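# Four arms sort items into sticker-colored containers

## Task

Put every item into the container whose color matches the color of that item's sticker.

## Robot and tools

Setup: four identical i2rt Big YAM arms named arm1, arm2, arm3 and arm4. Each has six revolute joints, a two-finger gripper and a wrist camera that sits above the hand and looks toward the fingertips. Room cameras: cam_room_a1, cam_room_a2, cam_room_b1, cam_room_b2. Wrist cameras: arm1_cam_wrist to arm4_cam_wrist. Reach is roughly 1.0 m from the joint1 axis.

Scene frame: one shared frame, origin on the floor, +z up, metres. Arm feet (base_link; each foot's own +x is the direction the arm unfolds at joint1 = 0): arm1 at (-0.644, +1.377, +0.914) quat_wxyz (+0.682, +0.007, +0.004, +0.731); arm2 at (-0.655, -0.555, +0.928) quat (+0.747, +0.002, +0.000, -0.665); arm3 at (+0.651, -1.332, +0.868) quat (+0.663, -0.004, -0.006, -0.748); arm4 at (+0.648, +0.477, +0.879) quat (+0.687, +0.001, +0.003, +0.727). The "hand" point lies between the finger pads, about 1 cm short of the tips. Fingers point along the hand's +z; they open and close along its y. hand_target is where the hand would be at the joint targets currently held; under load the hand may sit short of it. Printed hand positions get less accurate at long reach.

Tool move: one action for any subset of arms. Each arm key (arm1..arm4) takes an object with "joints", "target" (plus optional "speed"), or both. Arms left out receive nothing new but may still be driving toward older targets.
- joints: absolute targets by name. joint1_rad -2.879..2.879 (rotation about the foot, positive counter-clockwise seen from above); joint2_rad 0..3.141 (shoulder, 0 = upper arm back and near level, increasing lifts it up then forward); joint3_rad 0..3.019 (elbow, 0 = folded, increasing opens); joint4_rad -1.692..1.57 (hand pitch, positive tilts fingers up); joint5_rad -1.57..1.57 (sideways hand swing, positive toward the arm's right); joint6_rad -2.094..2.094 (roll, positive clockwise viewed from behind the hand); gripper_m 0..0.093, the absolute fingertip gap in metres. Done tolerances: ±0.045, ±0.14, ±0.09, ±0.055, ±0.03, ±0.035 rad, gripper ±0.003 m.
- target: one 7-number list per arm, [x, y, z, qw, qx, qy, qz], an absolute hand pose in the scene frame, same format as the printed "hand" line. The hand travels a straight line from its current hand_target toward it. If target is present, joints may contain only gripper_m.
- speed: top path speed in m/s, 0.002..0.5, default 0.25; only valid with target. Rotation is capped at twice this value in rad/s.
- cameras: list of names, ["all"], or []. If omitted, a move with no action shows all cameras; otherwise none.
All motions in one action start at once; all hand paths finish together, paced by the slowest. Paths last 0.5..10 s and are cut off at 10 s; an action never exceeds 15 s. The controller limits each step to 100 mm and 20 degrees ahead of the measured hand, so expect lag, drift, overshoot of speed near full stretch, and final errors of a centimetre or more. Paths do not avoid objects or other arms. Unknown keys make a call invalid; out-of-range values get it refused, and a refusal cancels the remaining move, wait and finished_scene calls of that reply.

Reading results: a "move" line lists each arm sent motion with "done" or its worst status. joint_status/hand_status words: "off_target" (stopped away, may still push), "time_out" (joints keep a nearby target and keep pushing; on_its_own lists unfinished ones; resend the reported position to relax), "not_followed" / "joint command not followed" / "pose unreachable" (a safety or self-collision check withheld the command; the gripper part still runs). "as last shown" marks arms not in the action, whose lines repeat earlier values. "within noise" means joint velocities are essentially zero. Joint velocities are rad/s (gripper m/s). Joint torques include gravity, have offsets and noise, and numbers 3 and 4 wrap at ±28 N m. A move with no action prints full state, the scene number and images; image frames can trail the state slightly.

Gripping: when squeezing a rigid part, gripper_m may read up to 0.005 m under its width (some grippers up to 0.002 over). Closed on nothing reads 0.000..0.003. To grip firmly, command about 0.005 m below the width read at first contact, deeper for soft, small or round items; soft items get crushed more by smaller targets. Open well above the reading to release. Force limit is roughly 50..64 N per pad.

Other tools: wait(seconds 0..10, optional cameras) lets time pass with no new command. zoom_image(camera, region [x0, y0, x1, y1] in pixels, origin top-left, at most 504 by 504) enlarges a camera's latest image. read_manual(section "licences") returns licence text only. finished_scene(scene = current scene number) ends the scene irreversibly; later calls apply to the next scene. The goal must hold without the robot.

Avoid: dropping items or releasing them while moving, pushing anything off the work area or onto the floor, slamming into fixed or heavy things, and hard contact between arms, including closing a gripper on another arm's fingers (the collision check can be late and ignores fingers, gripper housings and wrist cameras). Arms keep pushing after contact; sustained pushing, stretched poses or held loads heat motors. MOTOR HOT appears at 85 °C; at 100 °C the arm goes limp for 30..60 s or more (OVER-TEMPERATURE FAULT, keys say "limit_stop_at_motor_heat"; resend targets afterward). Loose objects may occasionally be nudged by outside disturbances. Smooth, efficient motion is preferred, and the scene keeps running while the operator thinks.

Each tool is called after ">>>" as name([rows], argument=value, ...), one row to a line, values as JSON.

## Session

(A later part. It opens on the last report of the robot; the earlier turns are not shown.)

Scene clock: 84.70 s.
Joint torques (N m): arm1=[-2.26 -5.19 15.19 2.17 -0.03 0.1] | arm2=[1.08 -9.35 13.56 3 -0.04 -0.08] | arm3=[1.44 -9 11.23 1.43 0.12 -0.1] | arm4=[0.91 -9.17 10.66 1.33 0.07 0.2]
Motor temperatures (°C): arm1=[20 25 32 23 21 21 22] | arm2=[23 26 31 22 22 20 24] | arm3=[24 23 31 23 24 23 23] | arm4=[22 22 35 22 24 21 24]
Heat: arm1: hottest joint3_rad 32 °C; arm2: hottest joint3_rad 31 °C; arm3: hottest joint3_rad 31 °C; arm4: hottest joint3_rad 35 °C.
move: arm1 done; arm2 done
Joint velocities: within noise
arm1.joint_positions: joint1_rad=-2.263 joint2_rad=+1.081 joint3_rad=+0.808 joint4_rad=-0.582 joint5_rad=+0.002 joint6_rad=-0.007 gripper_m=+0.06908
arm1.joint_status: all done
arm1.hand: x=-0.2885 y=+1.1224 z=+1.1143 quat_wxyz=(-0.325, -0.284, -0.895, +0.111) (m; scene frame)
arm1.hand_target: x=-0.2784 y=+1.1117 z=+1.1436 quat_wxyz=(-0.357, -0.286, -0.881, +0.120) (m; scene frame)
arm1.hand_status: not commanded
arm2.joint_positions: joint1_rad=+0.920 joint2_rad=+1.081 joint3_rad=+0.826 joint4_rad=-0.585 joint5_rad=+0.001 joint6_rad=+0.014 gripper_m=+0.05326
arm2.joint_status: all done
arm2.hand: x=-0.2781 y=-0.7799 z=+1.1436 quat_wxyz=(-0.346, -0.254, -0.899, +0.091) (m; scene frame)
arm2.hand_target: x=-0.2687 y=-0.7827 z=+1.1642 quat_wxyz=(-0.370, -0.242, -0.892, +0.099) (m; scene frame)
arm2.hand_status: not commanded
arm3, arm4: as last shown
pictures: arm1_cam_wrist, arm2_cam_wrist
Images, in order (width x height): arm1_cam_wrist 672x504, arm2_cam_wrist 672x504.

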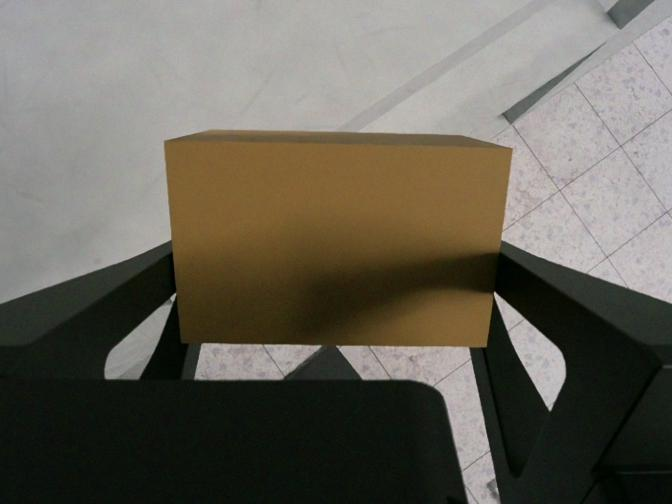

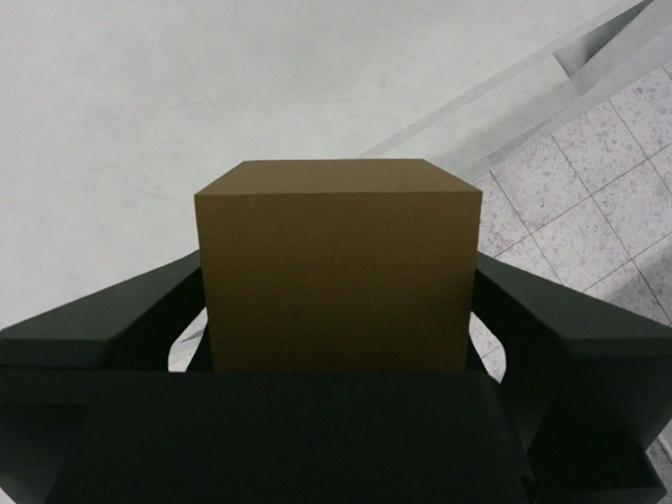

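Same placement as before; meanwhile retract arms 3 and 4.

>>> move(arm1={"target":[-0.04,0.93,1.09,0.2461,0.2992,0.9184,-0.0802],"speed":0.25}, arm2={"target":[-0.04,-0.92,1.09,0.2497,0.2533,0.9321,-0.0679],"speed":0.25}, arm3={"joints":{"joint2_rad":0.55,"joint3_rad":1.4,"joint4_rad":-1.0}}, arm4={"joints":{"joint2_rad":0.55,"joint3_rad":1.4,"joint4_rad":-1.0}})

>>> move(arm1={"target":[-0.01,0.905,1.045,0.1651,0.3051,0.9364,-0.0538],"speed":0.15}, arm2={"target":[0.0,-0.95,1.045,0.1675,0.2582,0.9503,-0.0455],"speed":0.15}, arm3={"joints":{"joint1_rad":-1.98}}, arm4={"joints":{"joint1_rad":0.925}})

>>> move(arm1={"target":[-0.01,0.905,1.018,0.1651,0.3051,0.9364,-0.0538],"speed":0.04}, arm2={"target":[0.0,-0.95,1.010,0.1675,0.2582,0.9503,-0.0455],"speed":0.05})

Scene clock: 97.23 s.
Joint torques (N m): arm1=[-2.9 -17.85 17.4 0.84 -0.06 0.02] | arm2=[0.79 -20.25 16.65 1.18 0.06 -0.08] | arm3=[1.55 2.61 8.51 2.35 0.11 -0.11] | arm4=[1.08 2.55 7.23 2.07 0.04 0.16]
Motor temperatures (°C): arm1=[20 25 33 23 21 21 22] | arm2=[23 26 34 22 22 20 24] | arm3=[24 23 31 23 24 23 23] | arm4=[22 22 36 22 24 21 24]
Heat: arm1: hottest joint3_rad 33 °C; arm2: hottest joint3_rad 34 °C; arm3: hottest joint3_rad 31 °C; arm4: hottest joint3_rad 36 °C.
move: arm1 off_target; arm2 off_target; arm3 done; arm4 done
Joint velocities: within noise
arm1.joint_positions: joint1_rad=-2.269 joint2_rad=+1.997 joint3_rad=+1.804 joint4_rad=-0.898 joint5_rad=-0.010 joint6_rad=-0.007 gripper_m=+0.06908
arm1.joint_status: not commanded
arm1.hand: x=-0.0511 y=+0.9481 z=+1.0580 quat_wxyz=(-0.220, -0.296, -0.927, +0.071) (m; scene frame)
arm1.hand_target: x=-0.0419 y=+0.9313 z=+1.0903 quat_wxyz=(-0.247, -0.299, -0.918, +0.081) (m; scene frame)
arm1.hand_status: off_target (0.038 m and 3.4 deg from the pose sent, 0.315 m and 10.2 deg at the start)
arm2.joint_positions: joint1_rad=+0.920 joint2_rad=+1.907 joint3_rad=+1.634 joint4_rad=-0.809 joint5_rad=+0.001 joint6_rad=+0.011 gripper_m=+0.05326
arm2.joint_status: not commanded
arm2.hand: x=-0.0573 y=-0.9101 z=+1.0716 quat_wxyz=(-0.234, -0.262, -0.934, +0.061) (m; scene frame)
arm2.hand_target: x=-0.0413 y=-0.9193 z=+1.0902 quat_wxyz=(-0.250, -0.253, -0.932, +0.068) (m; scene frame)
arm2.hand_status: off_target (0.027 m and 2.2 deg from the pose sent, 0.281 m and 11.9 deg at the start)
arm3.joint_positions: joint1_rad=+1.685 joint2_rad=+0.554 joint3_rad=+1.390 joint4_rad=-1.012 joint5_rad=-0.002 joint6_rad=+0.006 gripper_m=+0.09398
arm3.joint_status: all done
arm3.hand: x=+0.8862 y=-1.3246 z=+1.4952 quat_wxyz=(-0.643, +0.000, -0.766, +0.005) (m; scene frame)
arm3.hand_target: x=+0.8821 y=-1.3235 z=+1.5039 quat_wxyz=(-0.653, +0.004, -0.758, +0.005) (m; scene frame)
arm3.hand_status: not commanded
arm4.joint_positions: joint1_rad=-1.633 joint2_rad=+0.550 joint3_rad=+1.397 joint4_rad=-1.016 joint5_rad=+0.001 joint6_rad=-0.012 gripper_m=+0.09398
arm4.joint_status: all done
arm4.hand: x=+0.8830 y=+0.4777 z=+1.5087 quat_wxyz=(-0.643, +0.004, -0.766, +0.007) (m; scene frame)
arm4.hand_target: x=+0.8828 y=+0.4784 z=+1.5141 quat_wxyz=(-0.650, +0.000, -0.760, +0.002) (m; scene frame)
arm4.hand_status: not commanded
pictures: none

Scene clock: 99.80 s.
Joint torques (N m): arm1=[-3.31 -20.95 17.25 0.81 -0.03 -0.03] | arm2=[0.15 -23.41 16.51 0.84 -0.04 -0.07] | arm3=[0.56 2.2 8.57 2.32 -0.02 -0.1] | arm4=[1.03 3.25 7.19 2.02 0.09 0.17]
Motor temperatures (°C): arm1=[20 25 34 23 21 21 22] | arm2=[23 26 34 22 22 20 24] | arm3=[24 23 31 23 24 23 23] | arm4=[22 22 36 22 24 21 24]
Heat: arm1: hottest joint3_rad 34 °C; arm2: hottest joint3_rad 34 °C; arm3: hottest joint3_rad 31 °C; arm4: hottest joint3_rad 36 °C.
move: arm1 off_target; arm2 off_target; arm3 done; arm4 done
Joint velocities: within noise
arm1.joint_positions: joint1_rad=-2.272 joint2_rad=+2.263 joint3_rad=+2.188 joint4_rad=-1.187 joint5_rad=-0.010 joint6_rad=-0.007 gripper_m=+0.06908
arm1.joint_status: not commanded
arm1.hand: x=-0.0187 y=+0.9216 z=+1.0168 quat_wxyz=(-0.140, -0.303, -0.942, +0.045) (m; scene frame)
arm1.hand_target: x=-0.0116 y=+0.9061 z=+1.0453 quat_wxyz=(-0.166, -0.305, -0.936, +0.054) (m; scene frame)
arm1.hand_status: off_target (0.034 m and 3.1 deg from the pose sent, 0.061 m and 6.7 deg at the start)
arm2.joint_positions: joint1_rad=+0.920 joint2_rad=+2.176 joint3_rad=+2.011 joint4_rad=-1.084 joint5_rad=+0.001 joint6_rad=+0.004 gripper_m=+0.05326
arm2.joint_status: not commanded
arm2.hand: x=-0.0114 y=-0.9371 z=+1.0331 quat_wxyz=(-0.155, -0.263, -0.952, +0.041) (m; scene frame)
arm2.hand_target: x=-0.0011 y=-0.9495 z=+1.0450 quat_wxyz=(-0.168, -0.258, -0.950, +0.046) (m; scene frame)
arm2.hand_status: off_target (0.021 m and 1.6 deg from the pose sent, 0.075 m and 8.1 deg at the start)
arm3.joint_positions: joint1_rad=-1.969 joint2_rad=+0.554 joint3_rad=+1.390 joint4_rad=-1.012 joint5_rad=+0.001 joint6_rad=+0.005 gripper_m=+0.09402
arm3.joint_status: all done
arm3.hand: x=+0.4456 y=-1.2054 z=+1.4930 quat_wxyz=(+0.158, -0.742, +0.203, +0.619) (m; scene frame)
arm3.hand_target: x=+0.4504 y=-1.2052 z=+1.5018 quat_wxyz=(+0.166, -0.733, +0.203, +0.627) (m; scene frame)
arm3.hand_status: not commanded
arm4.joint_positions: joint1_rad=+0.921 joint2_rad=+0.550 joint3_rad=+1.397 joint4_rad=-1.016 joint5_rad=+0.000 joint6_rad=-0.012 gripper_m=+0.09402
arm4.joint_status: all done
arm4.hand: x=+0.4586 y=+0.6097 z=+1.5102 quat_wxyz=(-0.190, +0.731, -0.221, -0.617) (m; scene frame)
arm4.hand_target: x=+0.4584 y=+0.6089 z=+1.5157 quat_wxyz=(-0.188, +0.724, -0.222, -0.625) (m; scene frame)
arm4.hand_status: not commanded
pictures: none

Scene clock: 101.03 s.
Joint torques (N m): arm1=[-2.67 -20.13 12.7 1.35 -0.03 0] | arm2=[0.21 -22.12 11.82 2.19 -0.06 -0.08] | arm3=[0.5 2.2 8.59 2.37 -0.03 -0.1] | arm4=[1.08 2.9 7.23 1.92 0.08 0.17]
Motor temperatures (°C): arm1=[20 25 34 23 21 21 22] | arm2=[23 26 34 22 22 20 24] | arm3=[24 23 31 23 24 23 23] | arm4=[22 22 35 22 24 21 24]
Heat: arm1: hottest joint3_rad 34 °C; arm2: hottest joint3_rad 34 °C; arm3: hottest joint3_rad 31 °C; arm4: hottest joint3_rad 35 °C.
move: arm1 off_target; arm2 off_target
Joint velocities: within noise
arm1.joint_positions: joint1_rad=-2.272 joint2_rad=+2.263 joint3_rad=+2.188 joint4_rad=-1.152 joint5_rad=-0.010 joint6_rad=-0.007 gripper_m=+0.06908
arm1.joint_status: not commanded
arm1.hand: x=-0.0121 y=+0.9167 z=+1.0194 quat_wxyz=(-0.156, -0.302, -0.939, +0.050) (m; scene frame)
arm1.hand_target: x=-0.0104 y=+0.9052 z=+1.0181 quat_wxyz=(-0.165, -0.305, -0.936, +0.054) (m; scene frame)
arm1.hand_status: off_target (0.012 m and 1.2 deg from the pose sent, 0.019 m and 3.1 deg at the start)
arm2.joint_positions: joint1_rad=+0.920 joint2_rad=+2.184 joint3_rad=+2.011 joint4_rad=-1.040 joint5_rad=+0.001 joint6_rad=+0.003 gripper_m=+0.05326
arm2.joint_status: not commanded
arm2.hand: x=-0.0027 y=-0.9422 z=+1.0309 quat_wxyz=(-0.172, -0.262, -0.949, +0.045) (m; scene frame)
arm2.hand_target: x=-0.0009 y=-0.9495 z=+1.0102 quat_wxyz=(-0.167, -0.258, -0.950, +0.046) (m; scene frame)
arm2.hand_status: off_target (0.022 m and 0.7 deg from the pose sent, 0.029 m and 1.6 deg at the start)
arm3, arm4: as last shown
pictures: none

>>> move(arm1={"target":[-0.01,0.905,1.0,0.1651,0.3051,0.9364,-0.0538],"speed":0.04}, arm2={"target":[0.0,-0.95,0.99,0.1675,0.2582,0.9503,-0.0455],"speed":0.04})

>>> move(arm1={"target":[-0.01,0.905,0.993,0.1651,0.3051,0.9364,-0.0538],"speed":0.04}, arm2={"target":[0.0,-0.95,0.981,0.1675,0.2582,0.9503,-0.0455],"speed":0.04}, cameras=["cam_room_a1","cam_room_a2"])

>>> zoom_image(camera="cam_room_a2", region=[360, 130, 460, 210])

>>> zoom_image(camera="cam_room_a1", region=[290, 150, 420, 240])

Scene clock: 109.00 s.
Joint torques (N m): arm1=[-2.67 -19.78 11.52 1.48 -0.01 0.02] | arm2=[0.15 -22.77 10.39 2.21 -0.06 -0.08] | arm3=[0.5 2.14 8.59 2.36 -0.03 -0.11] | arm4=[1.44 3.19 7.12 1.98 0.07 0.16]
Motor temperatures (°C): arm1=[20 25 34 23 21 21 22] | arm2=[23 26 34 22 22 20 24] | arm3=[24 23 30 23 24 23 23] | arm4=[22 22 35 22 24 21 24]
Heat: arm1: hottest joint3_rad 34 °C; arm2: hottest joint3_rad 34 °C; arm3: hottest joint3_rad 30 °C; arm4: hottest joint3_rad 35 °C.
move: arm1 off_target; arm2 off_target
Joint velocities: within noise
arm1.joint_positions: joint1_rad=-2.272 joint2_rad=+2.269 joint3_rad=+2.169 joint4_rad=-1.109 joint5_rad=-0.010 joint6_rad=-0.007 gripper_m=+0.06908
arm1.joint_status: not commanded
arm1.hand: x=-0.0084 y=+0.9140 z=+1.0095 quat_wxyz=(-0.164, -0.302, -0.938, +0.053) (m; scene frame)
arm1.hand_target: x=-0.0103 y=+0.9052 z=+1.0001 quat_wxyz=(-0.165, -0.305, -0.936, +0.054) (m; scene frame)
arm1.hand_status: off_target (0.013 m and 0.4 deg from the pose sent, 0.023 m and 1.2 deg at the start)
arm2.joint_positions: joint1_rad=+0.920 joint2_rad=+2.200 joint3_rad=+1.999 joint4_rad=-0.997 joint5_rad=+0.001 joint6_rad=+0.003 gripper_m=+0.05326
arm2.joint_status: not commanded
arm2.hand: x=+0.0023 y=-0.9451 z=+1.0179 quat_wxyz=(-0.179, -0.261, -0.947, +0.047) (m; scene frame)
arm2.hand_target: x=-0.0009 y=-0.9494 z=+0.9903 quat_wxyz=(-0.167, -0.258, -0.950, +0.045) (m; scene frame)
arm2.hand_status: off_target (0.028 m and 1.5 deg from the pose sent, 0.042 m and 0.7 deg at the start)
arm3, arm4: as last shown
pictures: none

Scene clock: 109.97 s.
Joint torques (N m): arm1=[-3.49 -19.25 10.5 1.65 -0.03 0.04] | arm2=[0.21 -22.3 9.57 2.35 -0.07 -0.07] | arm3=[0.44 2.2 8.57 2.36 -0.03 -0.11] | arm4=[1.2 3.49 7.3 1.96 0.04 0.17]
Motor temperatures (°C): arm1=[20 25 34 23 21 21 22] | arm2=[23 26 34 22 22 20 24] | arm3=[24 23 30 23 24 23 23] | arm4=[22 22 35 22 24 21 24]
Heat: arm1: hottest joint3_rad 34 °C; arm2: hottest joint3_rad 34 °C; arm3: hottest joint3_rad 30 °C; arm4: hottest joint3_rad 35 °C.
move: arm1 off_target; arm2 off_target
Joint velocities: within noise
arm1.joint_positions: joint1_rad=-2.272 joint2_rad=+2.269 joint3_rad=+2.165 joint4_rad=-1.096 joint5_rad=-0.010 joint6_rad=-0.007 gripper_m=+0.06908
arm1.joint_status: not commanded
arm1.hand: x=-0.0066 y=+0.9127 z=+1.0090 quat_wxyz=(-0.169, -0.302, -0.937, +0.054) (m; scene frame)
arm1.hand_target: x=-0.0103 y=+0.9053 z=+0.9933 quat_wxyz=(-0.165, -0.305, -0.936, +0.054) (m; scene frame)
arm1.hand_status: off_target (0.018 m and 0.6 deg from the pose sent, 0.019 m and 0.4 deg at the start)
arm2.joint_positions: joint1_rad=+0.920 joint2_rad=+2.200 joint3_rad=+1.995 joint4_rad=-0.980 joint5_rad=+0.001 joint6_rad=+0.003 gripper_m=+0.05326
arm2.joint_status: not commanded
arm2.hand: x=+0.0045 y=-0.9464 z=+1.0175 quat_wxyz=(-0.185, -0.261, -0.946, +0.049) (m; scene frame)
arm2.hand_target: x=-0.0013 y=-0.9491 z=+0.9816 quat_wxyz=(-0.167, -0.258, -0.950, +0.045) (m; scene frame)
arm2.hand_status: off_target (0.037 m and 2.2 deg from the pose sent, 0.037 m and 1.5 deg at the start)
arm3, arm4: as last shown
pictures: cam_room_a1, cam_room_a2
Images, in order (width x height): cam_room_a1 672x504, cam_room_a2 672x504.

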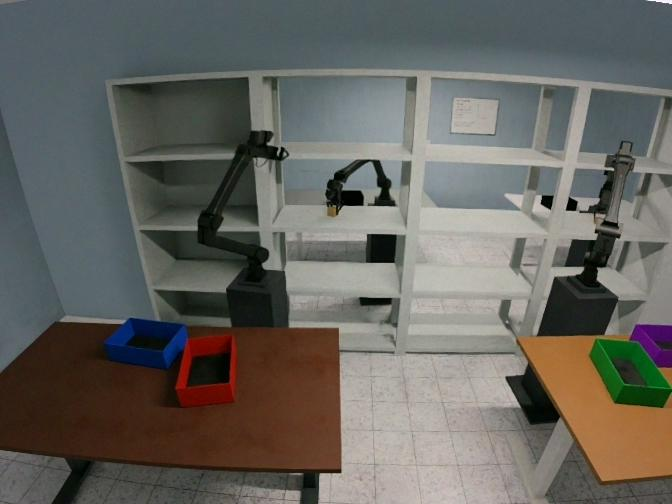

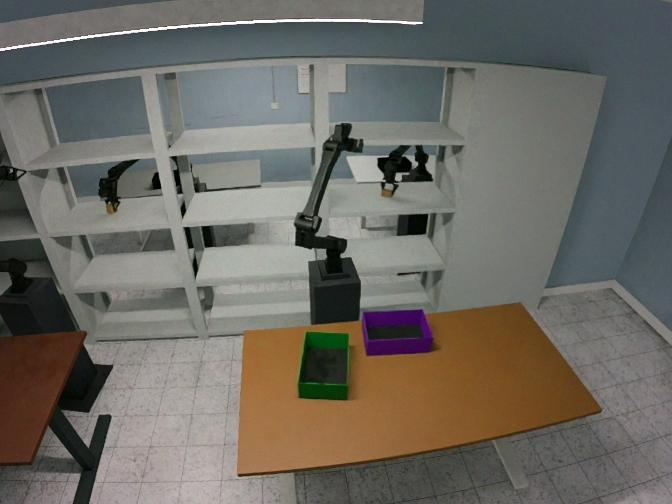

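Scaled by 5.040.

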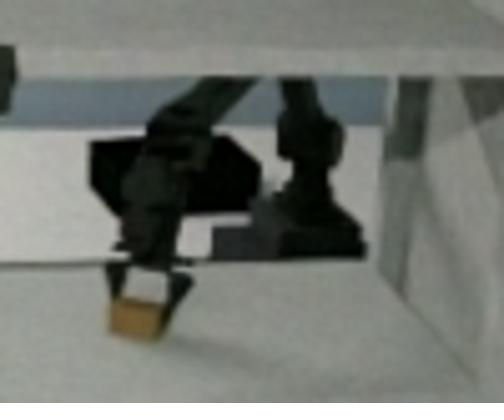

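Scaled by 3.877.

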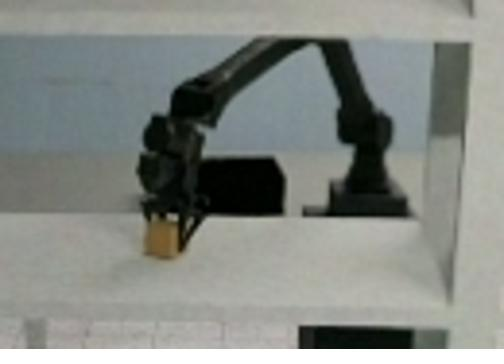

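Both contact (z not dropping, as predicted). Release and lift.

>>> move(arm1={"joints":{"gripper_m":0.0935}}, arm2={"joints":{"gripper_m":0.085}})

>>> move(arm1={"joints":{"gripper_m":0.093}}, arm2={"joints":{"gripper_m":0.085}})

>>> move(arm1={"target":[-0.012,0.908,1.10,0.1651,0.3051,0.9364,-0.0538],"speed":0.12}, arm2={"target":[-0.003,-0.948,1.10,0.1675,0.2582,0.9503,-0.0455],"speed":0.12}, cameras=["arm1_cam_wrist","arm2_cam_wrist"])

Scene clock: 114.07 s.
Joint torques (N m): arm1=[-2.55 -19.6 11.11 1.52 -0.05 0.01] | arm2=[0.21 -22.24 9.94 2.22 -0.08 -0.07] | arm3=[0.44 1.96 8.59 2.36 -0.02 -0.1] | arm4=[1.2 2.96 7.46 1.96 0.09 0.16]
Motor temperatures (°C): arm1=[20 25 34 23 21 21 22] | arm2=[23 26 33 22 22 20 24] | arm3=[24 23 30 23 24 23 23] | arm4=[22 22 34 22 24 21 24]
Heat: arm1: hottest joint3_rad 34 °C; arm2: hottest joint3_rad 33 °C; arm3: hottest joint3_rad 30 °C; arm4: hottest joint3_rad 34 °C.
move: arm1 done; arm2 done
Joint velocities: within noise
arm1.joint_positions: joint1_rad=-2.272 joint2_rad=+2.269 joint3_rad=+2.158 joint4_rad=-1.093 joint5_rad=-0.010 joint6_rad=-0.007 gripper_m=+0.09346
arm1.joint_status: all done
arm1.hand: x=-0.0078 y=+0.9135 z=+1.0056 quat_wxyz=(-0.167, -0.302, -0.937, +0.054) (m; scene frame)
arm1.hand_target: x=-0.0104 y=+0.9053 z=+0.9932 quat_wxyz=(-0.165, -0.305, -0.936, +0.054) (m; scene frame)
arm1.hand_status: not commanded
arm2.joint_positions: joint1_rad=+0.920 joint2_rad=+2.200 joint3_rad=+1.990 joint4_rad=-0.977 joint5_rad=+0.001 joint6_rad=+0.003 gripper_m=+0.08493
arm2.joint_status: all done
arm2.hand: x=+0.0039 y=-0.9461 z=+1.0156 quat_wxyz=(-0.185, -0.261, -0.946, +0.049) (m; scene frame)
arm2.hand_target: x=-0.0013 y=-0.9491 z=+0.9817 quat_wxyz=(-0.167, -0.258, -0.950, +0.045) (m; scene frame)
arm2.hand_status: not commanded
arm3, arm4: as last shown
pictures: none

Scene clock: 114.37 s.
Joint torques (N m): arm1=[-2.61 -19.66 11.08 1.42 -0.03 -0.05] | arm2=[0.21 -22.24 9.95 2.22 -0.08 -0.07] | arm3=[0.5 2.08 8.58 2.35 -0.02 -0.11] | arm4=[1.03 3.14 7.45 1.98 0.06 0.16]
Motor temperatures (°C): arm1=[20 25 34 23 21 21 22] | arm2=[23 26 33 22 22 20 24] | arm3=[24 23 30 23 24 23 23] | arm4=[22 22 34 22 24 21 24]
Heat: arm1: hottest joint3_rad 34 °C; arm2: hottest joint3_rad 33 °C; arm3: hottest joint3_rad 30 °C; arm4: hottest joint3_rad 34 °C.
move: arm1 done; arm2 done
Joint velocities: within noise
arm1.joint_positions: joint1_rad=-2.272 joint2_rad=+2.269 joint3_rad=+2.158 joint4_rad=-1.093 joint5_rad=-0.010 joint6_rad=-0.007 gripper_m=+0.09306
arm1.joint_status: all done
arm1.hand: x=-0.0078 y=+0.9135 z=+1.0056 quat_wxyz=(-0.167, -0.302, -0.937, +0.054) (m; scene frame)
arm1.hand_target: x=-0.0104 y=+0.9053 z=+0.9932 quat_wxyz=(-0.165, -0.305, -0.936, +0.054) (m; scene frame)
arm1.hand_status: not commanded
arm2.joint_positions: joint1_rad=+0.920 joint2_rad=+2.200 joint3_rad=+1.990 joint4_rad=-0.977 joint5_rad=+0.001 joint6_rad=+0.003 gripper_m=+0.08493
arm2.joint_status: all done
arm2.hand: x=+0.0039 y=-0.9461 z=+1.0156 quat_wxyz=(-0.185, -0.261, -0.946, +0.049) (m; scene frame)
arm2.hand_target: x=-0.0013 y=-0.9491 z=+0.9817 quat_wxyz=(-0.167, -0.258, -0.950, +0.045) (m; scene frame)
arm2.hand_status: not commanded
arm3, arm4: as last shown
pictures: none

Scene clock: 116.10 s.
Joint torques (N m): arm1=[-2.61 -21.71 16.57 0.38 0.02 -0.05] | arm2=[0.32 -25.88 15.72 0.8 -0.02 -0.05] | arm3=[0.5 2.14 8.58 2.35 -0.03 -0.11] | arm4=[0.97 3.14 7.31 2 0.09 0.18]
Motor temperatures (°C): arm1=[20 25 34 23 21 21 22] | arm2=[23 26 33 22 22 20 24] | arm3=[24 23 30 23 24 23 23] | arm4=[22 22 34 22 24 21 24]
Heat: arm1: hottest joint3_rad 34 °C; arm2: hottest joint3_rad 33 °C; arm3: hottest joint3_rad 30 °C; arm4: hottest joint3_rad 34 °C.
move: arm1 off_target; arm2 off_target
Joint velocities: within noise
arm1.joint_positions: joint1_rad=-2.272 joint2_rad=+2.269 joint3_rad=+2.331 joint4_rad=-1.328 joint5_rad=-0.010 joint6_rad=-0.006 gripper_m=+0.09306
arm1.joint_status: not commanded
arm1.hand: x=-0.0169 y=+0.9208 z=+1.0670 quat_wxyz=(-0.138, -0.304, -0.942, +0.044) (m; scene frame)
arm1.hand_target: x=-0.0135 y=+0.9091 z=+1.1000 quat_wxyz=(-0.166, -0.305, -0.936, +0.054) (m; scene frame)
arm1.hand_status: off_target (0.036 m and 3.3 deg from the pose sent, 0.095 m and 0.4 deg at the start)
arm2.joint_positions: joint1_rad=+0.920 joint2_rad=+2.179 joint3_rad=+2.125 joint4_rad=-1.211 joint5_rad=+0.001 joint6_rad=+0.002 gripper_m=+0.08493
arm2.joint_status: not commanded
arm2.hand: x=-0.0101 y=-0.9380 z=+1.0737 quat_wxyz=(-0.147, -0.262, -0.953, +0.039) (m; scene frame)
arm2.hand_target: x=-0.0041 y=-0.9474 z=+1.1002 quat_wxyz=(-0.168, -0.258, -0.950, +0.046) (m; scene frame)
arm2.hand_status: off_target (0.029 m and 2.5 deg from the pose sent, 0.085 m and 2.1 deg at the start)
arm3, arm4: as last shown
pictures: arm1_cam_wrist, arm2_cam_wrist
Images, in order (width x height): arm1_cam_wrist 672x504, arm2_cam_wrist 672x504.

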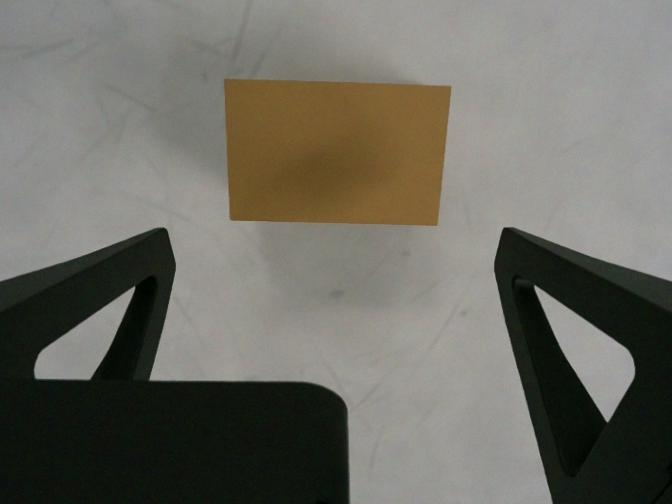

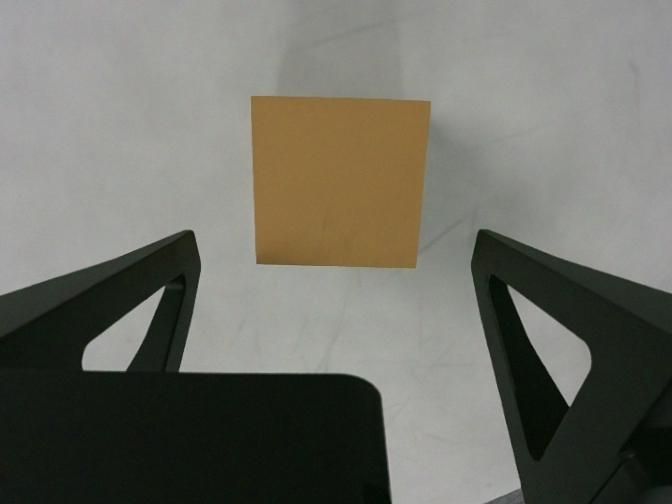

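>>> move(arm1={"target":[-0.288,1.12,1.14,0.3639,0.2862,0.8784,-0.1186]}, arm2={"target":[-0.275,-0.785,1.16,0.3693,0.2422,0.8916,-0.1003]}, arm3={"joints":{"joint2_rad":1.072,"joint3_rad":0.85,"joint4_rad":-0.563}}, arm4={"joints":{"joint2_rad":1.072,"joint3_rad":0.85,"joint4_rad":-0.563}})

>>> move(arm1={"joints":{"joint2_rad":0.55,"joint3_rad":1.4,"joint4_rad":-1.0}}, arm2={"joints":{"joint2_rad":0.55,"joint3_rad":1.4,"joint4_rad":-1.0}}, arm3={"target":[0.02,-0.945,1.10,0.0665,-0.9335,0.2483,0.2501],"speed":0.25}, arm4={"target":[0.0,0.915,1.11,0.0800,-0.9187,0.2985,0.2461],"speed":0.25}, cameras=["arm3_cam_wrist","arm4_cam_wrist"])

Scene clock: 124.30 s.
Joint torques (N m): arm1=[-1.67 -3.37 11.9 2.11 0.11 0.07] | arm2=[-0.03 -7.59 10.76 2.96 -0.2 -0.06] | arm3=[0.5 -7.88 11.15 1.99 -0.01 -0.11] | arm4=[1.2 -8.53 11.54 1.69 0.09 0.13]
Motor temperatures (°C): arm1=[20 26 36 23 21 21 22] | arm2=[23 26 33 22 22 20 24] | arm3=[24 23 30 23 24 23 23] | arm4=[22 22 34 22 24 21 24]
Heat: arm1: hottest joint3_rad 36 °C; arm2: hottest joint3_rad 33 °C; arm3: hottest joint3_rad 30 °C; arm4: hottest joint3_rad 34 °C.
move: arm1 done; arm2 done; arm3 done; arm4 done
Joint velocities: within noise
arm1.joint_positions: joint1_rad=-2.272 joint2_rad=+1.023 joint3_rad=+0.801 joint4_rad=-0.564 joint5_rad=-0.008 joint6_rad=-0.004 gripper_m=+0.09306
arm1.joint_status: not commanded
arm1.hand: x=-0.2924 y=+1.1229 z=+1.1373 quat_wxyz=(-0.357, -0.284, -0.882, +0.117) (m; scene frame)
arm1.hand_target: x=-0.2881 y=+1.1200 z=+1.1401 quat_wxyz=(-0.364, -0.286, -0.878, +0.119) (m; scene frame)
arm1.hand_status: done (0.006 m and 1.0 deg from the pose sent, 0.344 m and 28.3 deg at the start)
arm2.joint_positions: joint1_rad=+0.920 joint2_rad=+1.054 joint3_rad=+0.844 joint4_rad=-0.575 joint5_rad=-0.002 joint6_rad=+0.001 gripper_m=+0.08493
arm2.joint_status: not commanded
arm2.hand: x=-0.2744 y=-0.7815 z=+1.1665 quat_wxyz=(-0.370, -0.244, -0.891, +0.098) (m; scene frame)
arm2.hand_target: x=-0.2751 y=-0.7849 z=+1.1599 quat_wxyz=(-0.369, -0.242, -0.892, +0.100) (m; scene frame)
arm2.hand_status: done (0.007 m and 0.4 deg from the pose sent, 0.318 m and 27.5 deg at the start)
arm3.joint_positions: joint1_rad=-1.969 joint2_rad=+1.074 joint3_rad=+0.832 joint4_rad=-0.578 joint5_rad=+0.001 joint6_rad=+0.005 gripper_m=+0.09402
arm3.joint_status: all done
arm3.hand: x=+0.2681 y=-1.1093 z=+1.0869 quat_wxyz=(+0.087, -0.899, +0.244, +0.352) (m; scene frame)
arm3.hand_target: x=+0.2641 y=-1.1012 z=+1.1001 quat_wxyz=(+0.094, -0.892, +0.245, +0.367) (m; scene frame)
arm3.hand_status: not commanded
arm4.joint_positions: joint1_rad=+0.921 joint2_rad=+1.078 joint3_rad=+0.816 joint4_rad=-0.580 joint5_rad=+0.000 joint6_rad=-0.012 gripper_m=+0.09402
arm4.joint_status: all done
arm4.hand: x=+0.2872 y=+0.7225 z=+1.0924 quat_wxyz=(-0.104, +0.895, -0.269, -0.342) (m; scene frame)
arm4.hand_target: x=+0.2765 y=+0.7278 z=+1.1163 quat_wxyz=(-0.109, +0.883, -0.269, -0.368) (m; scene frame)
arm4.hand_status: not commanded
pictures: none

Scene clock: 126.60 s.
Joint torques (N m): arm1=[-1.85 4.95 9.42 1.5 0.08 0.13] | arm2=[-0.15 1.61 8.29 2.04 -0.19 -0.05] | arm3=[0.5 -22.3 14.41 0.59 -0.03 -0.12] | arm4=[1.49 -23.82 13.15 0.43 0.24 0.17]
Motor temperatures (°C): arm1=[20 26 36 23 21 21 22] | arm2=[23 26 33 22 22 20 24] | arm3=[24 23 30 23 24 23 23] | arm4=[22 22 34 22 24 21 24]
Heat: arm1: hottest joint3_rad 36 °C; arm2: hottest joint3_rad 33 °C; arm3: hottest joint3_rad 30 °C; arm4: hottest joint3_rad 34 °C.
move: arm1 done; arm2 done; arm3 off_target; arm4 off_target
Joint velocities: within noise
arm1.joint_positions: joint1_rad=-2.272 joint2_rad=+0.554 joint3_rad=+1.394 joint4_rad=-0.993 joint5_rad=-0.008 joint6_rad=-0.004 gripper_m=+0.09306
arm1.joint_status: all done
arm1.hand: x=-0.4433 y=+1.2371 z=+1.5449 quat_wxyz=(-0.614, -0.231, -0.728, +0.202) (m; scene frame)
arm1.hand_target: x=-0.4462 y=+1.2393 z=+1.5468 quat_wxyz=(-0.615, -0.234, -0.726, +0.200) (m; scene frame)
arm1.hand_status: not commanded
arm2.joint_positions: joint1_rad=+0.920 joint2_rad=+0.554 joint3_rad=+1.407 joint4_rad=-0.987 joint5_rad=-0.002 joint6_rad=+0.001 gripper_m=+0.08493
arm2.joint_status: all done
arm2.hand: x=-0.4560 y=-0.6758 z=+1.5701 quat_wxyz=(-0.636, -0.199, -0.726, +0.171) (m; scene frame)
arm2.hand_target: x=-0.4576 y=-0.6765 z=+1.5645 quat_wxyz=(-0.628, -0.198, -0.731, +0.175) (m; scene frame)
arm2.hand_status: not commanded
arm3.joint_positions: joint1_rad=-1.982 joint2_rad=+1.951 joint3_rad=+1.898 joint4_rad=-1.023 joint5_rad=-0.002 joint6_rad=-0.021 gripper_m=+0.09402
arm3.joint_status: not commanded
arm3.hand: x=+0.0264 y=-0.9612 z=+1.0795 quat_wxyz=(+0.059, -0.939, +0.246, +0.233) (m; scene frame)
arm3.hand_target: x=+0.0212 y=-0.9457 z=+1.0999 quat_wxyz=(+0.067, -0.933, +0.248, +0.250) (m; scene frame)
arm3.hand_status: off_target (0.027 m and 2.2 deg from the pose sent, 0.298 m and 12.6 deg at the start)
arm4.joint_positions: joint1_rad=+0.921 joint2_rad=+2.095 joint3_rad=+2.128 joint4_rad=-1.103 joint5_rad=+0.022 joint6_rad=+0.020 gripper_m=+0.09402
arm4.joint_status: not commanded
arm4.hand: x=+0.0120 y=+0.9127 z=+1.1005 quat_wxyz=(-0.078, +0.922, -0.296, -0.237) (m; scene frame)
arm4.hand_target: x=+0.0006 y=+0.9145 z=+1.1099 quat_wxyz=(-0.080, +0.919, -0.298, -0.247) (m; scene frame)
arm4.hand_status: off_target (0.015 m and 1.2 deg from the pose sent, 0.346 m and 12.1 deg at the start)
pictures: arm3_cam_wrist, arm4_cam_wrist
Images, in order (width x height): arm3_cam_wrist 672x504, arm4_cam_wrist 672x504.

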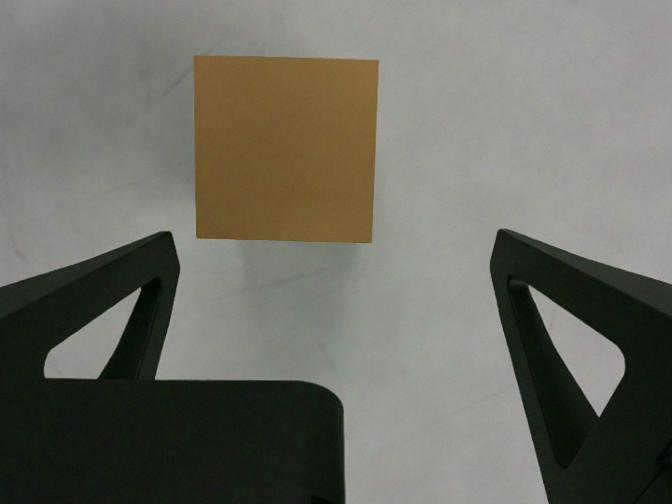

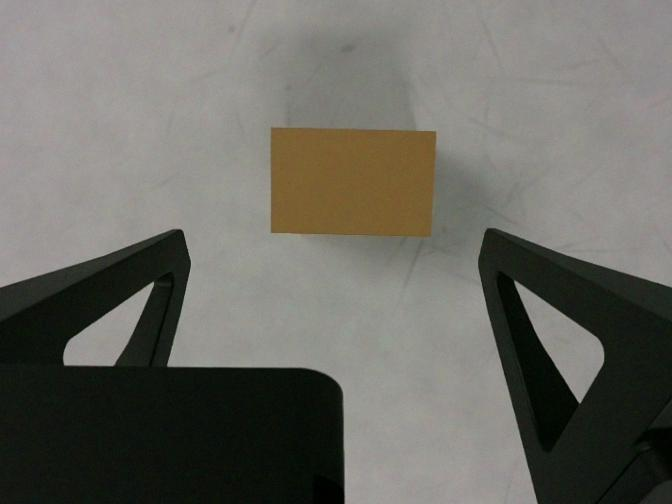

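>>> move(arm3={"target":[-0.022,-0.964,1.075,0.0535,-0.9452,0.2515,0.2009],"speed":0.12}, arm4={"target":[-0.0043,0.9392,1.055,0.0642,-0.9303,0.3022,0.1977],"speed":0.12}, cameras=["arm3_cam_wrist","arm4_cam_wrist"])

Scene clock: 145.90 s.
Joint torques (N m): arm1=[-2.32 4.72 9.14 1.54 0.11 0.14] | arm2=[0.03 1.61 8.29 2.03 -0.19 -0.05] | arm3=[2.08 -24.29 14.12 0.38 0.11 0.02] | arm4=[0.15 -26.29 12.82 0.2 -0.05 -0.01]
Motor temperatures (°C): arm1=[20 25 34 23 21 21 22] | arm2=[23 26 31 22 22 20 23] | arm3=[24 24 33 23 24 23 23] | arm4=[22 25 39 22 24 21 24]
Heat: arm1: hottest joint3_rad 34 °C; arm2: hottest joint3_rad 31 °C; arm3: hottest joint3_rad 33 °C; arm4: hottest joint3_rad 39 °C.
move: arm3 off_target; arm4 off_target
Joint velocities: within noise
arm1, arm2: as last shown
arm3.joint_positions: joint1_rad=-1.948 joint2_rad=+2.118 joint3_rad=+2.134 joint4_rad=-1.196 joint5_rad=+0.020 joint6_rad=+0.014 gripper_m=+0.09402
arm3.joint_status: not commanded
arm3.hand: x=-0.0090 y=-0.9655 z=+1.0570 quat_wxyz=(+0.050, -0.949, +0.252, +0.184) (m; scene frame)
arm3.hand_target: x=-0.0210 y=-0.9645 z=+1.0750 quat_wxyz=(+0.053, -0.945, +0.252, +0.201) (m; scene frame)
arm3.hand_status: off_target (0.022 m and 2.0 deg from the pose sent, 0.049 m and 3.9 deg at the start)
arm4.joint_positions: joint1_rad=+0.907 joint2_rad=+2.248 joint3_rad=+2.274 joint4_rad=-1.201 joint5_rad=+0.015 joint6_rad=+0.020 gripper_m=+0.09402
arm4.joint_status: not commanded
arm4.hand: x=+0.0019 y=+0.9307 z=+1.0448 quat_wxyz=(-0.062, +0.932, -0.304, -0.188) (m; scene frame)
arm4.hand_target: x=-0.0037 y=+0.9387 z=+1.0551 quat_wxyz=(-0.064, +0.930, -0.302, -0.198) (m; scene frame)
arm4.hand_status: off_target (0.015 m and 1.2 deg from the pose sent, 0.055 m and 4.9 deg at the start)
pictures: arm3_cam_wrist, arm4_cam_wrist
Images, in order (width x height): arm3_cam_wrist 672x504, arm4_cam_wrist 672x504.

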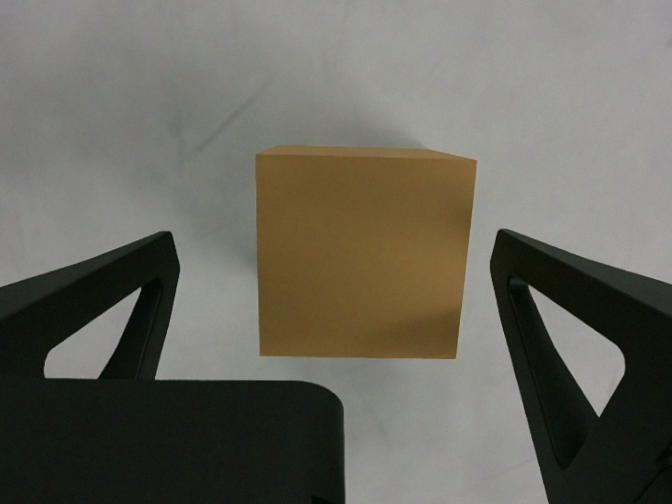

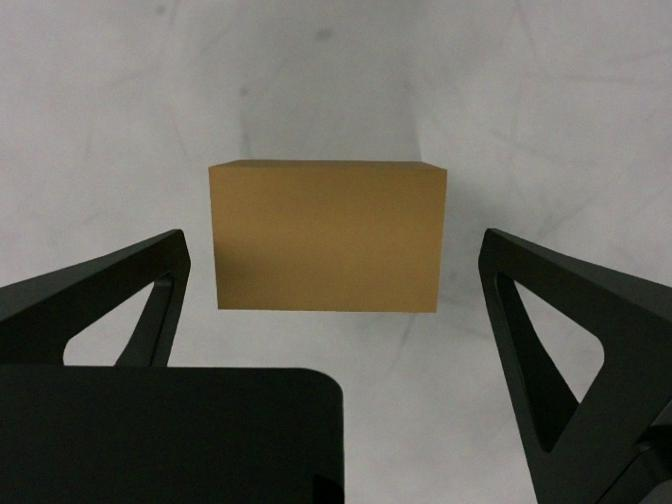

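>>> move(arm3={"target":[-0.0156,-0.9549,1.030,0.0535,-0.9452,0.2515,0.2009],"speed":0.08}, arm4={"target":[-0.0093,0.9313,1.020,0.0642,-0.9303,0.3022,0.1977],"speed":0.08}, cameras=["arm3_cam_wrist","arm4_cam_wrist"])

Scene clock: 158.17 s.
Joint torques (N m): arm1=[-1.32 3.96 9.17 1.39 0.1 0.1] | arm2=[0.03 1.44 8.32 2.04 -0.18 -0.06] | arm3=[0.73 -24.64 9.31 1.42 -0.08 -0.11] | arm4=[1.67 -26.05 9.13 1.24 0.14 0.06]
Motor temperatures (°C): arm1=[20 25 34 23 21 21 22] | arm2=[23 26 31 22 22 20 23] | arm3=[24 25 33 23 24 23 23] | arm4=[22 27 41 22 24 21 24]
Heat: arm1: hottest joint3_rad 34 °C; arm2: hottest joint3_rad 31 °C; arm3: hottest joint3_rad 33 °C; arm4: hottest joint3_rad 41 °C.
move: arm3 off_target; arm4 off_target
Joint velocities: within noise
arm1, arm2: as last shown
arm3.joint_positions: joint1_rad=-1.948 joint2_rad=+2.118 joint3_rad=+2.077 joint4_rad=-1.102 joint5_rad=+0.018 joint6_rad=+0.013 gripper_m=+0.09402
arm3.joint_status: not commanded
arm3.hand: x=-0.0163 y=-0.9622 z=+1.0387 quat_wxyz=(+0.053, -0.945, +0.251, +0.202) (m; scene frame)
arm3.hand_target: x=-0.0154 y=-0.9550 z=+1.0301 quat_wxyz=(+0.053, -0.945, +0.252, +0.201) (m; scene frame)
arm3.hand_status: off_target (0.011 m and 0.1 deg from the pose sent, 0.030 m and 2.0 deg at the start)
arm4.joint_positions: joint1_rad=+0.907 joint2_rad=+2.248 joint3_rad=+2.232 joint4_rad=-1.140 joint5_rad=+0.015 joint6_rad=+0.020 gripper_m=+0.09402
arm4.joint_status: not commanded
arm4.hand: x=-0.0019 y=+0.9333 z=+1.0308 quat_wxyz=(-0.064, +0.930, -0.304, -0.197) (m; scene frame)
arm4.hand_target: x=-0.0091 y=+0.9310 z=+1.0202 quat_wxyz=(-0.064, +0.930, -0.302, -0.198) (m; scene frame)
arm4.hand_status: off_target (0.013 m and 0.2 deg from the pose sent, 0.027 m and 1.2 deg at the start)
pictures: arm3_cam_wrist, arm4_cam_wrist
Images, in order (width x height): arm3_cam_wrist 672x504, arm4_cam_wrist 672x504.

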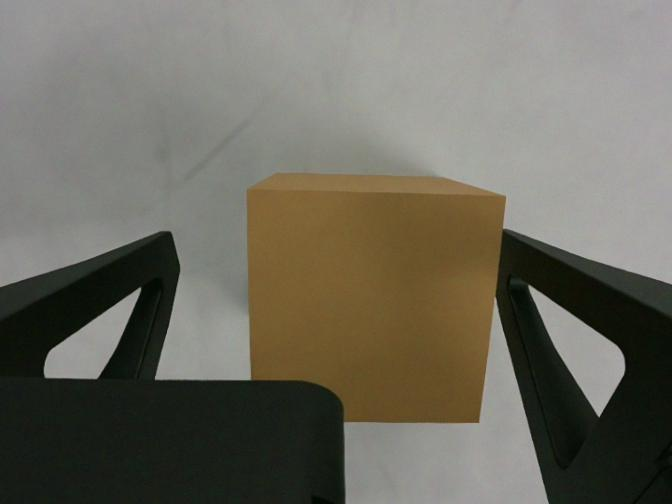

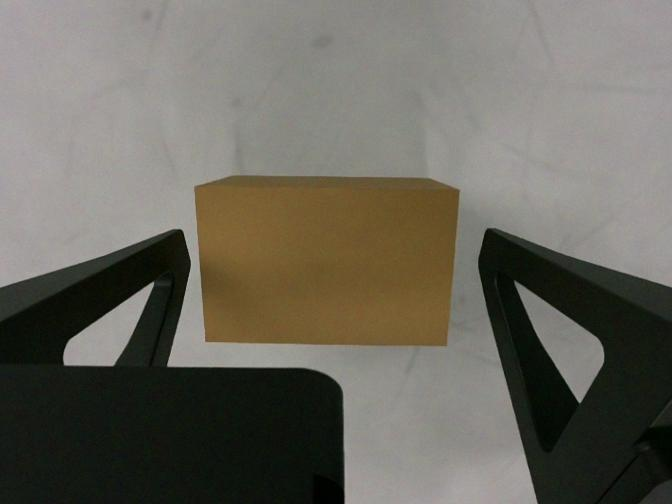

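>>> move(arm3={"target":[-0.011,-0.947,1.006,0.0535,-0.9452,0.2515,0.2009],"speed":0.08}, arm4={"target":[-0.0105,0.929,0.998,0.0642,-0.9303,0.3022,0.1977],"speed":0.08}, cameras=["arm3_cam_wrist","arm4_cam_wrist"])

Scene clock: 167.67 s.
Joint torques (N m): arm1=[-1.61 4.42 9.28 1.4 0.09 0.11] | arm2=[-0.09 1.55 8.32 2.06 -0.18 -0.06] | arm3=[0.56 -23.88 8.68 1.43 0.03 -0.12] | arm4=[1.73 -26.17 9.11 1.2 0.19 0.1]
Motor temperatures (°C): arm1=[20 25 33 23 21 21 22] | arm2=[23 26 30 22 22 20 23] | arm3=[24 25 32 23 24 23 23] | arm4=[22 28 39 22 24 21 24]
Heat: arm1: hottest joint3_rad 33 °C; arm2: hottest joint3_rad 30 °C; arm3: hottest joint3_rad 32 °C; arm4: hottest joint3_rad 39 °C.
move: arm3 off_target; arm4 off_target
Joint velocities: within noise
arm1, arm2: as last shown
arm3.joint_positions: joint1_rad=-1.958 joint2_rad=+2.118 joint3_rad=+2.031 joint4_rad=-1.044 joint5_rad=+0.009 joint6_rad=+0.002 gripper_m=+0.09402
arm3.joint_status: not commanded
arm3.hand: x=-0.0147 y=-0.9563 z=+1.0225 quat_wxyz=(+0.053, -0.945, +0.249, +0.208) (m; scene frame)
arm3.hand_target: x=-0.0106 y=-0.9472 z=+1.0062 quat_wxyz=(+0.053, -0.945, +0.252, +0.201) (m; scene frame)
arm3.hand_status: off_target (0.019 m and 0.9 deg from the pose sent, 0.036 m and 0.1 deg at the start)
arm4.joint_positions: joint1_rad=+0.911 joint2_rad=+2.248 joint3_rad=+2.182 joint4_rad=-1.085 joint5_rad=+0.015 joint6_rad=+0.020 gripper_m=+0.09402
arm4.joint_status: not commanded
arm4.hand: x=-0.0039 y=+0.9312 z=+1.0123 quat_wxyz=(-0.065, +0.930, -0.302, -0.199) (m; scene frame)
arm4.hand_target: x=-0.0100 y=+0.9288 z=+0.9981 quat_wxyz=(-0.064, +0.930, -0.302, -0.198) (m; scene frame)
arm4.hand_status: off_target (0.016 m and 0.2 deg from the pose sent, 0.034 m and 0.2 deg at the start)
pictures: arm3_cam_wrist, arm4_cam_wrist
Images, in order (width x height): arm3_cam_wrist 672x504, arm4_cam_wrist 672x504.

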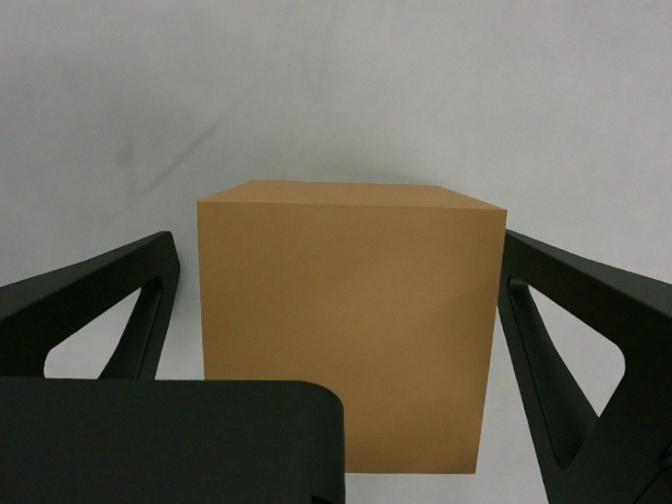

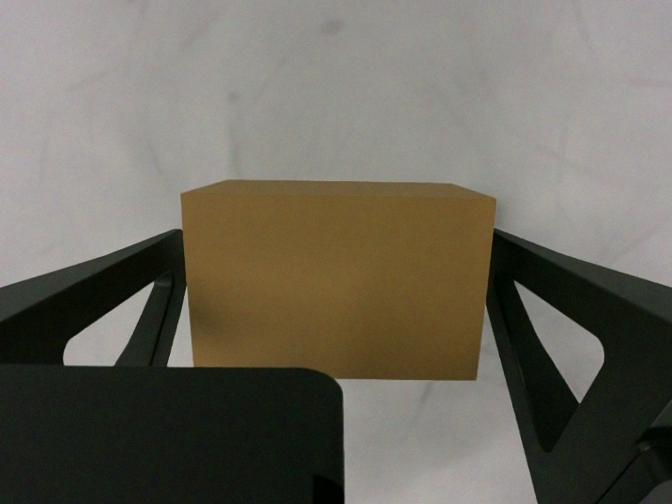

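>>> move(arm3={"joints":{"gripper_m":0.036}}, arm4={"joints":{"gripper_m":0.055}}, cameras=["arm3_cam_wrist","arm4_cam_wrist"])

>>> move(arm3={"target":[-0.01,-0.958,1.10,0.0535,-0.9452,0.2515,0.2009],"speed":0.12}, arm4={"target":[-0.008,0.932,1.09,0.0642,-0.9303,0.3022,0.1977],"speed":0.12}, cameras=["arm3_cam_wrist","arm4_cam_wrist"])

Scene clock: 172.73 s.
Joint torques (N m): arm1=[-1.55 4.84 9.26 1.57 0.09 0.1] | arm2=[0.03 1.55 8.35 2.02 -0.18 -0.05] | arm3=[0.56 -23.94 8.65 1.43 0.04 -0.12] | arm4=[1.32 -25.47 8.98 1.42 0.18 0.13]
Motor temperatures (°C): arm1=[20 25 33 23 21 21 21] | arm2=[23 25 30 22 22 20 23] | arm3=[24 25 32 23 24 23 23] | arm4=[22 29 39 22 24 21 24]
Heat: arm1: hottest joint3_rad 33 °C; arm2: hottest joint3_rad 30 °C; arm3: hottest joint3_rad 32 °C; arm4: hottest joint3_rad 39 °C.
move: arm3 off_target; arm4 off_target
Joint velocities: within noise
arm1, arm2: as last shown
arm3.joint_positions: joint1_rad=-1.958 joint2_rad=+2.118 joint3_rad=+2.031 joint4_rad=-1.044 joint5_rad=+0.009 joint6_rad=+0.001 gripper_m=+0.05280
arm3.joint_status: gripper_m off_target (ended at +0.05284, target +0.03600)
arm3.hand: x=-0.0147 y=-0.9563 z=+1.0225 quat_wxyz=(+0.053, -0.945, +0.248, +0.208) (m; scene frame)
arm3.hand_target: x=-0.0106 y=-0.9473 z=+1.0062 quat_wxyz=(+0.053, -0.945, +0.252, +0.201) (m; scene frame)
arm3.hand_status: not commanded
arm4.joint_positions: joint1_rad=+0.911 joint2_rad=+2.248 joint3_rad=+2.182 joint4_rad=-1.085 joint5_rad=+0.016 joint6_rad=+0.020 gripper_m=+0.06946
arm4.joint_status: gripper_m off_target (ended at +0.06949, target +0.05500)
arm4.hand: x=-0.0040 y=+0.9310 z=+1.0123 quat_wxyz=(-0.065, +0.930, -0.302, -0.199) (m; scene frame)
arm4.hand_target: x=-0.0101 y=+0.9287 z=+0.9981 quat_wxyz=(-0.064, +0.930, -0.302, -0.198) (m; scene frame)
arm4.hand_status: not commanded
pictures: arm3_cam_wrist, arm4_cam_wrist
Images, in order (width x height): arm3_cam_wrist 672x504, arm4_cam_wrist 672x504.

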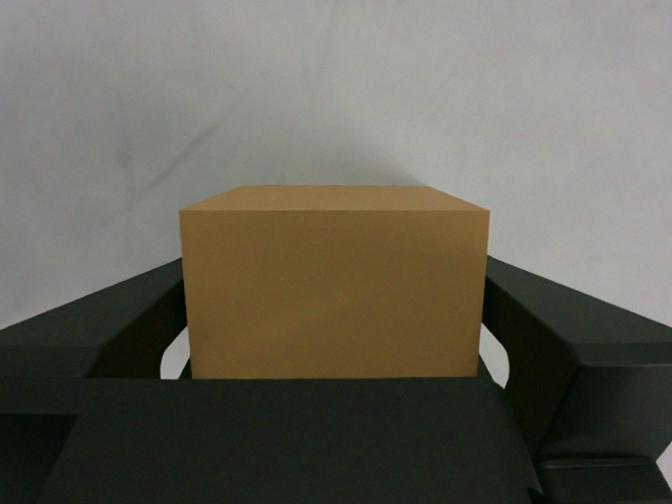

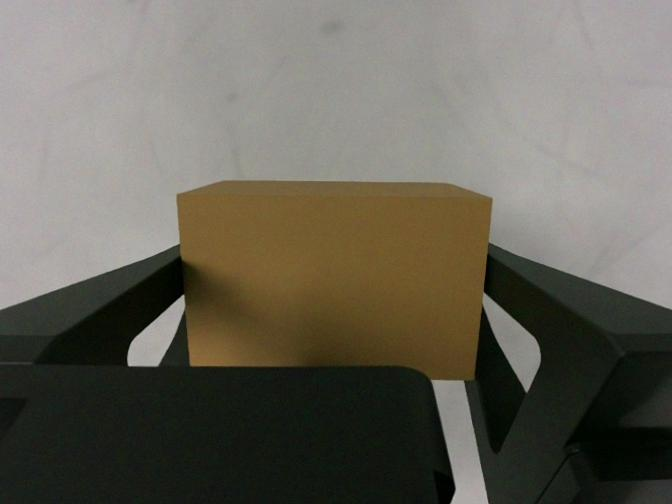

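Scene clock: 174.23 s.
Joint torques (N m): arm1=[-1.79 4.25 9.16 1.65 0.1 0.11] | arm2=[0.03 1.67 8.32 2.07 -0.18 -0.05] | arm3=[1.61 -26.87 14.09 0.42 0.13 0.02] | arm4=[1.03 -25.35 12.56 0.24 0.08 0.07]
Motor temperatures (°C): arm1=[20 25 33 23 21 21 21] | arm2=[23 25 30 22 22 20 23] | arm3=[24 25 32 23 24 23 23] | arm4=[22 29 39 22 24 21 25]
Heat: arm1: hottest joint3_rad 33 °C; arm2: hottest joint3_rad 30 °C; arm3: hottest joint3_rad 32 °C; arm4: hottest joint3_rad 39 °C.
move: arm3 off_target; arm4 done
Joint velocities: within noise
arm1, arm2: as last shown
arm3.joint_positions: joint1_rad=-1.958 joint2_rad=+2.118 joint3_rad=+2.161 joint4_rad=-1.248 joint5_rad=+0.013 joint6_rad=+0.001 gripper_m=+0.05299
arm3.joint_status: not commanded
arm3.hand: x=-0.0007 y=-0.9628 z=+1.0653 quat_wxyz=(+0.046, -0.952, +0.250, +0.172) (m; scene frame)
arm3.hand_target: x=-0.0085 y=-0.9588 z=+1.1000 quat_wxyz=(+0.053, -0.945, +0.252, +0.201) (m; scene frame)
arm3.hand_status: off_target (0.036 m and 3.5 deg from the pose sent, 0.078 m and 0.9 deg at the start)
arm4.joint_positions: joint1_rad=+0.911 joint2_rad=+2.250 joint3_rad=+2.396 joint4_rad=-1.306 joint5_rad=+0.016 joint6_rad=+0.020 gripper_m=+0.06946
arm4.joint_status: not commanded
arm4.hand: x=+0.0006 y=+0.9284 z=+1.0909 quat_wxyz=(-0.064, +0.931, -0.302, -0.194) (m; scene frame)
arm4.hand_target: x=-0.0076 y=+0.9317 z=+1.0898 quat_wxyz=(-0.064, +0.930, -0.302, -0.198) (m; scene frame)
arm4.hand_status: done (0.009 m and 0.4 deg from the pose sent, 0.078 m and 0.2 deg at the start)
pictures: arm3_cam_wrist, arm4_cam_wrist
Images, in order (width x height): arm3_cam_wrist 672x504, arm4_cam_wrist 672x504.

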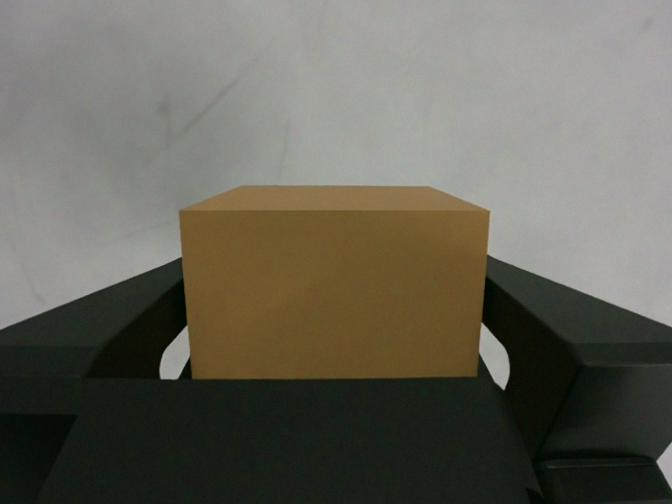

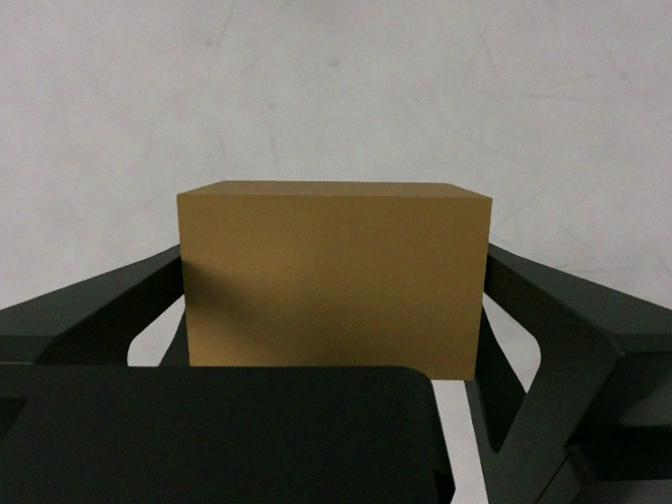

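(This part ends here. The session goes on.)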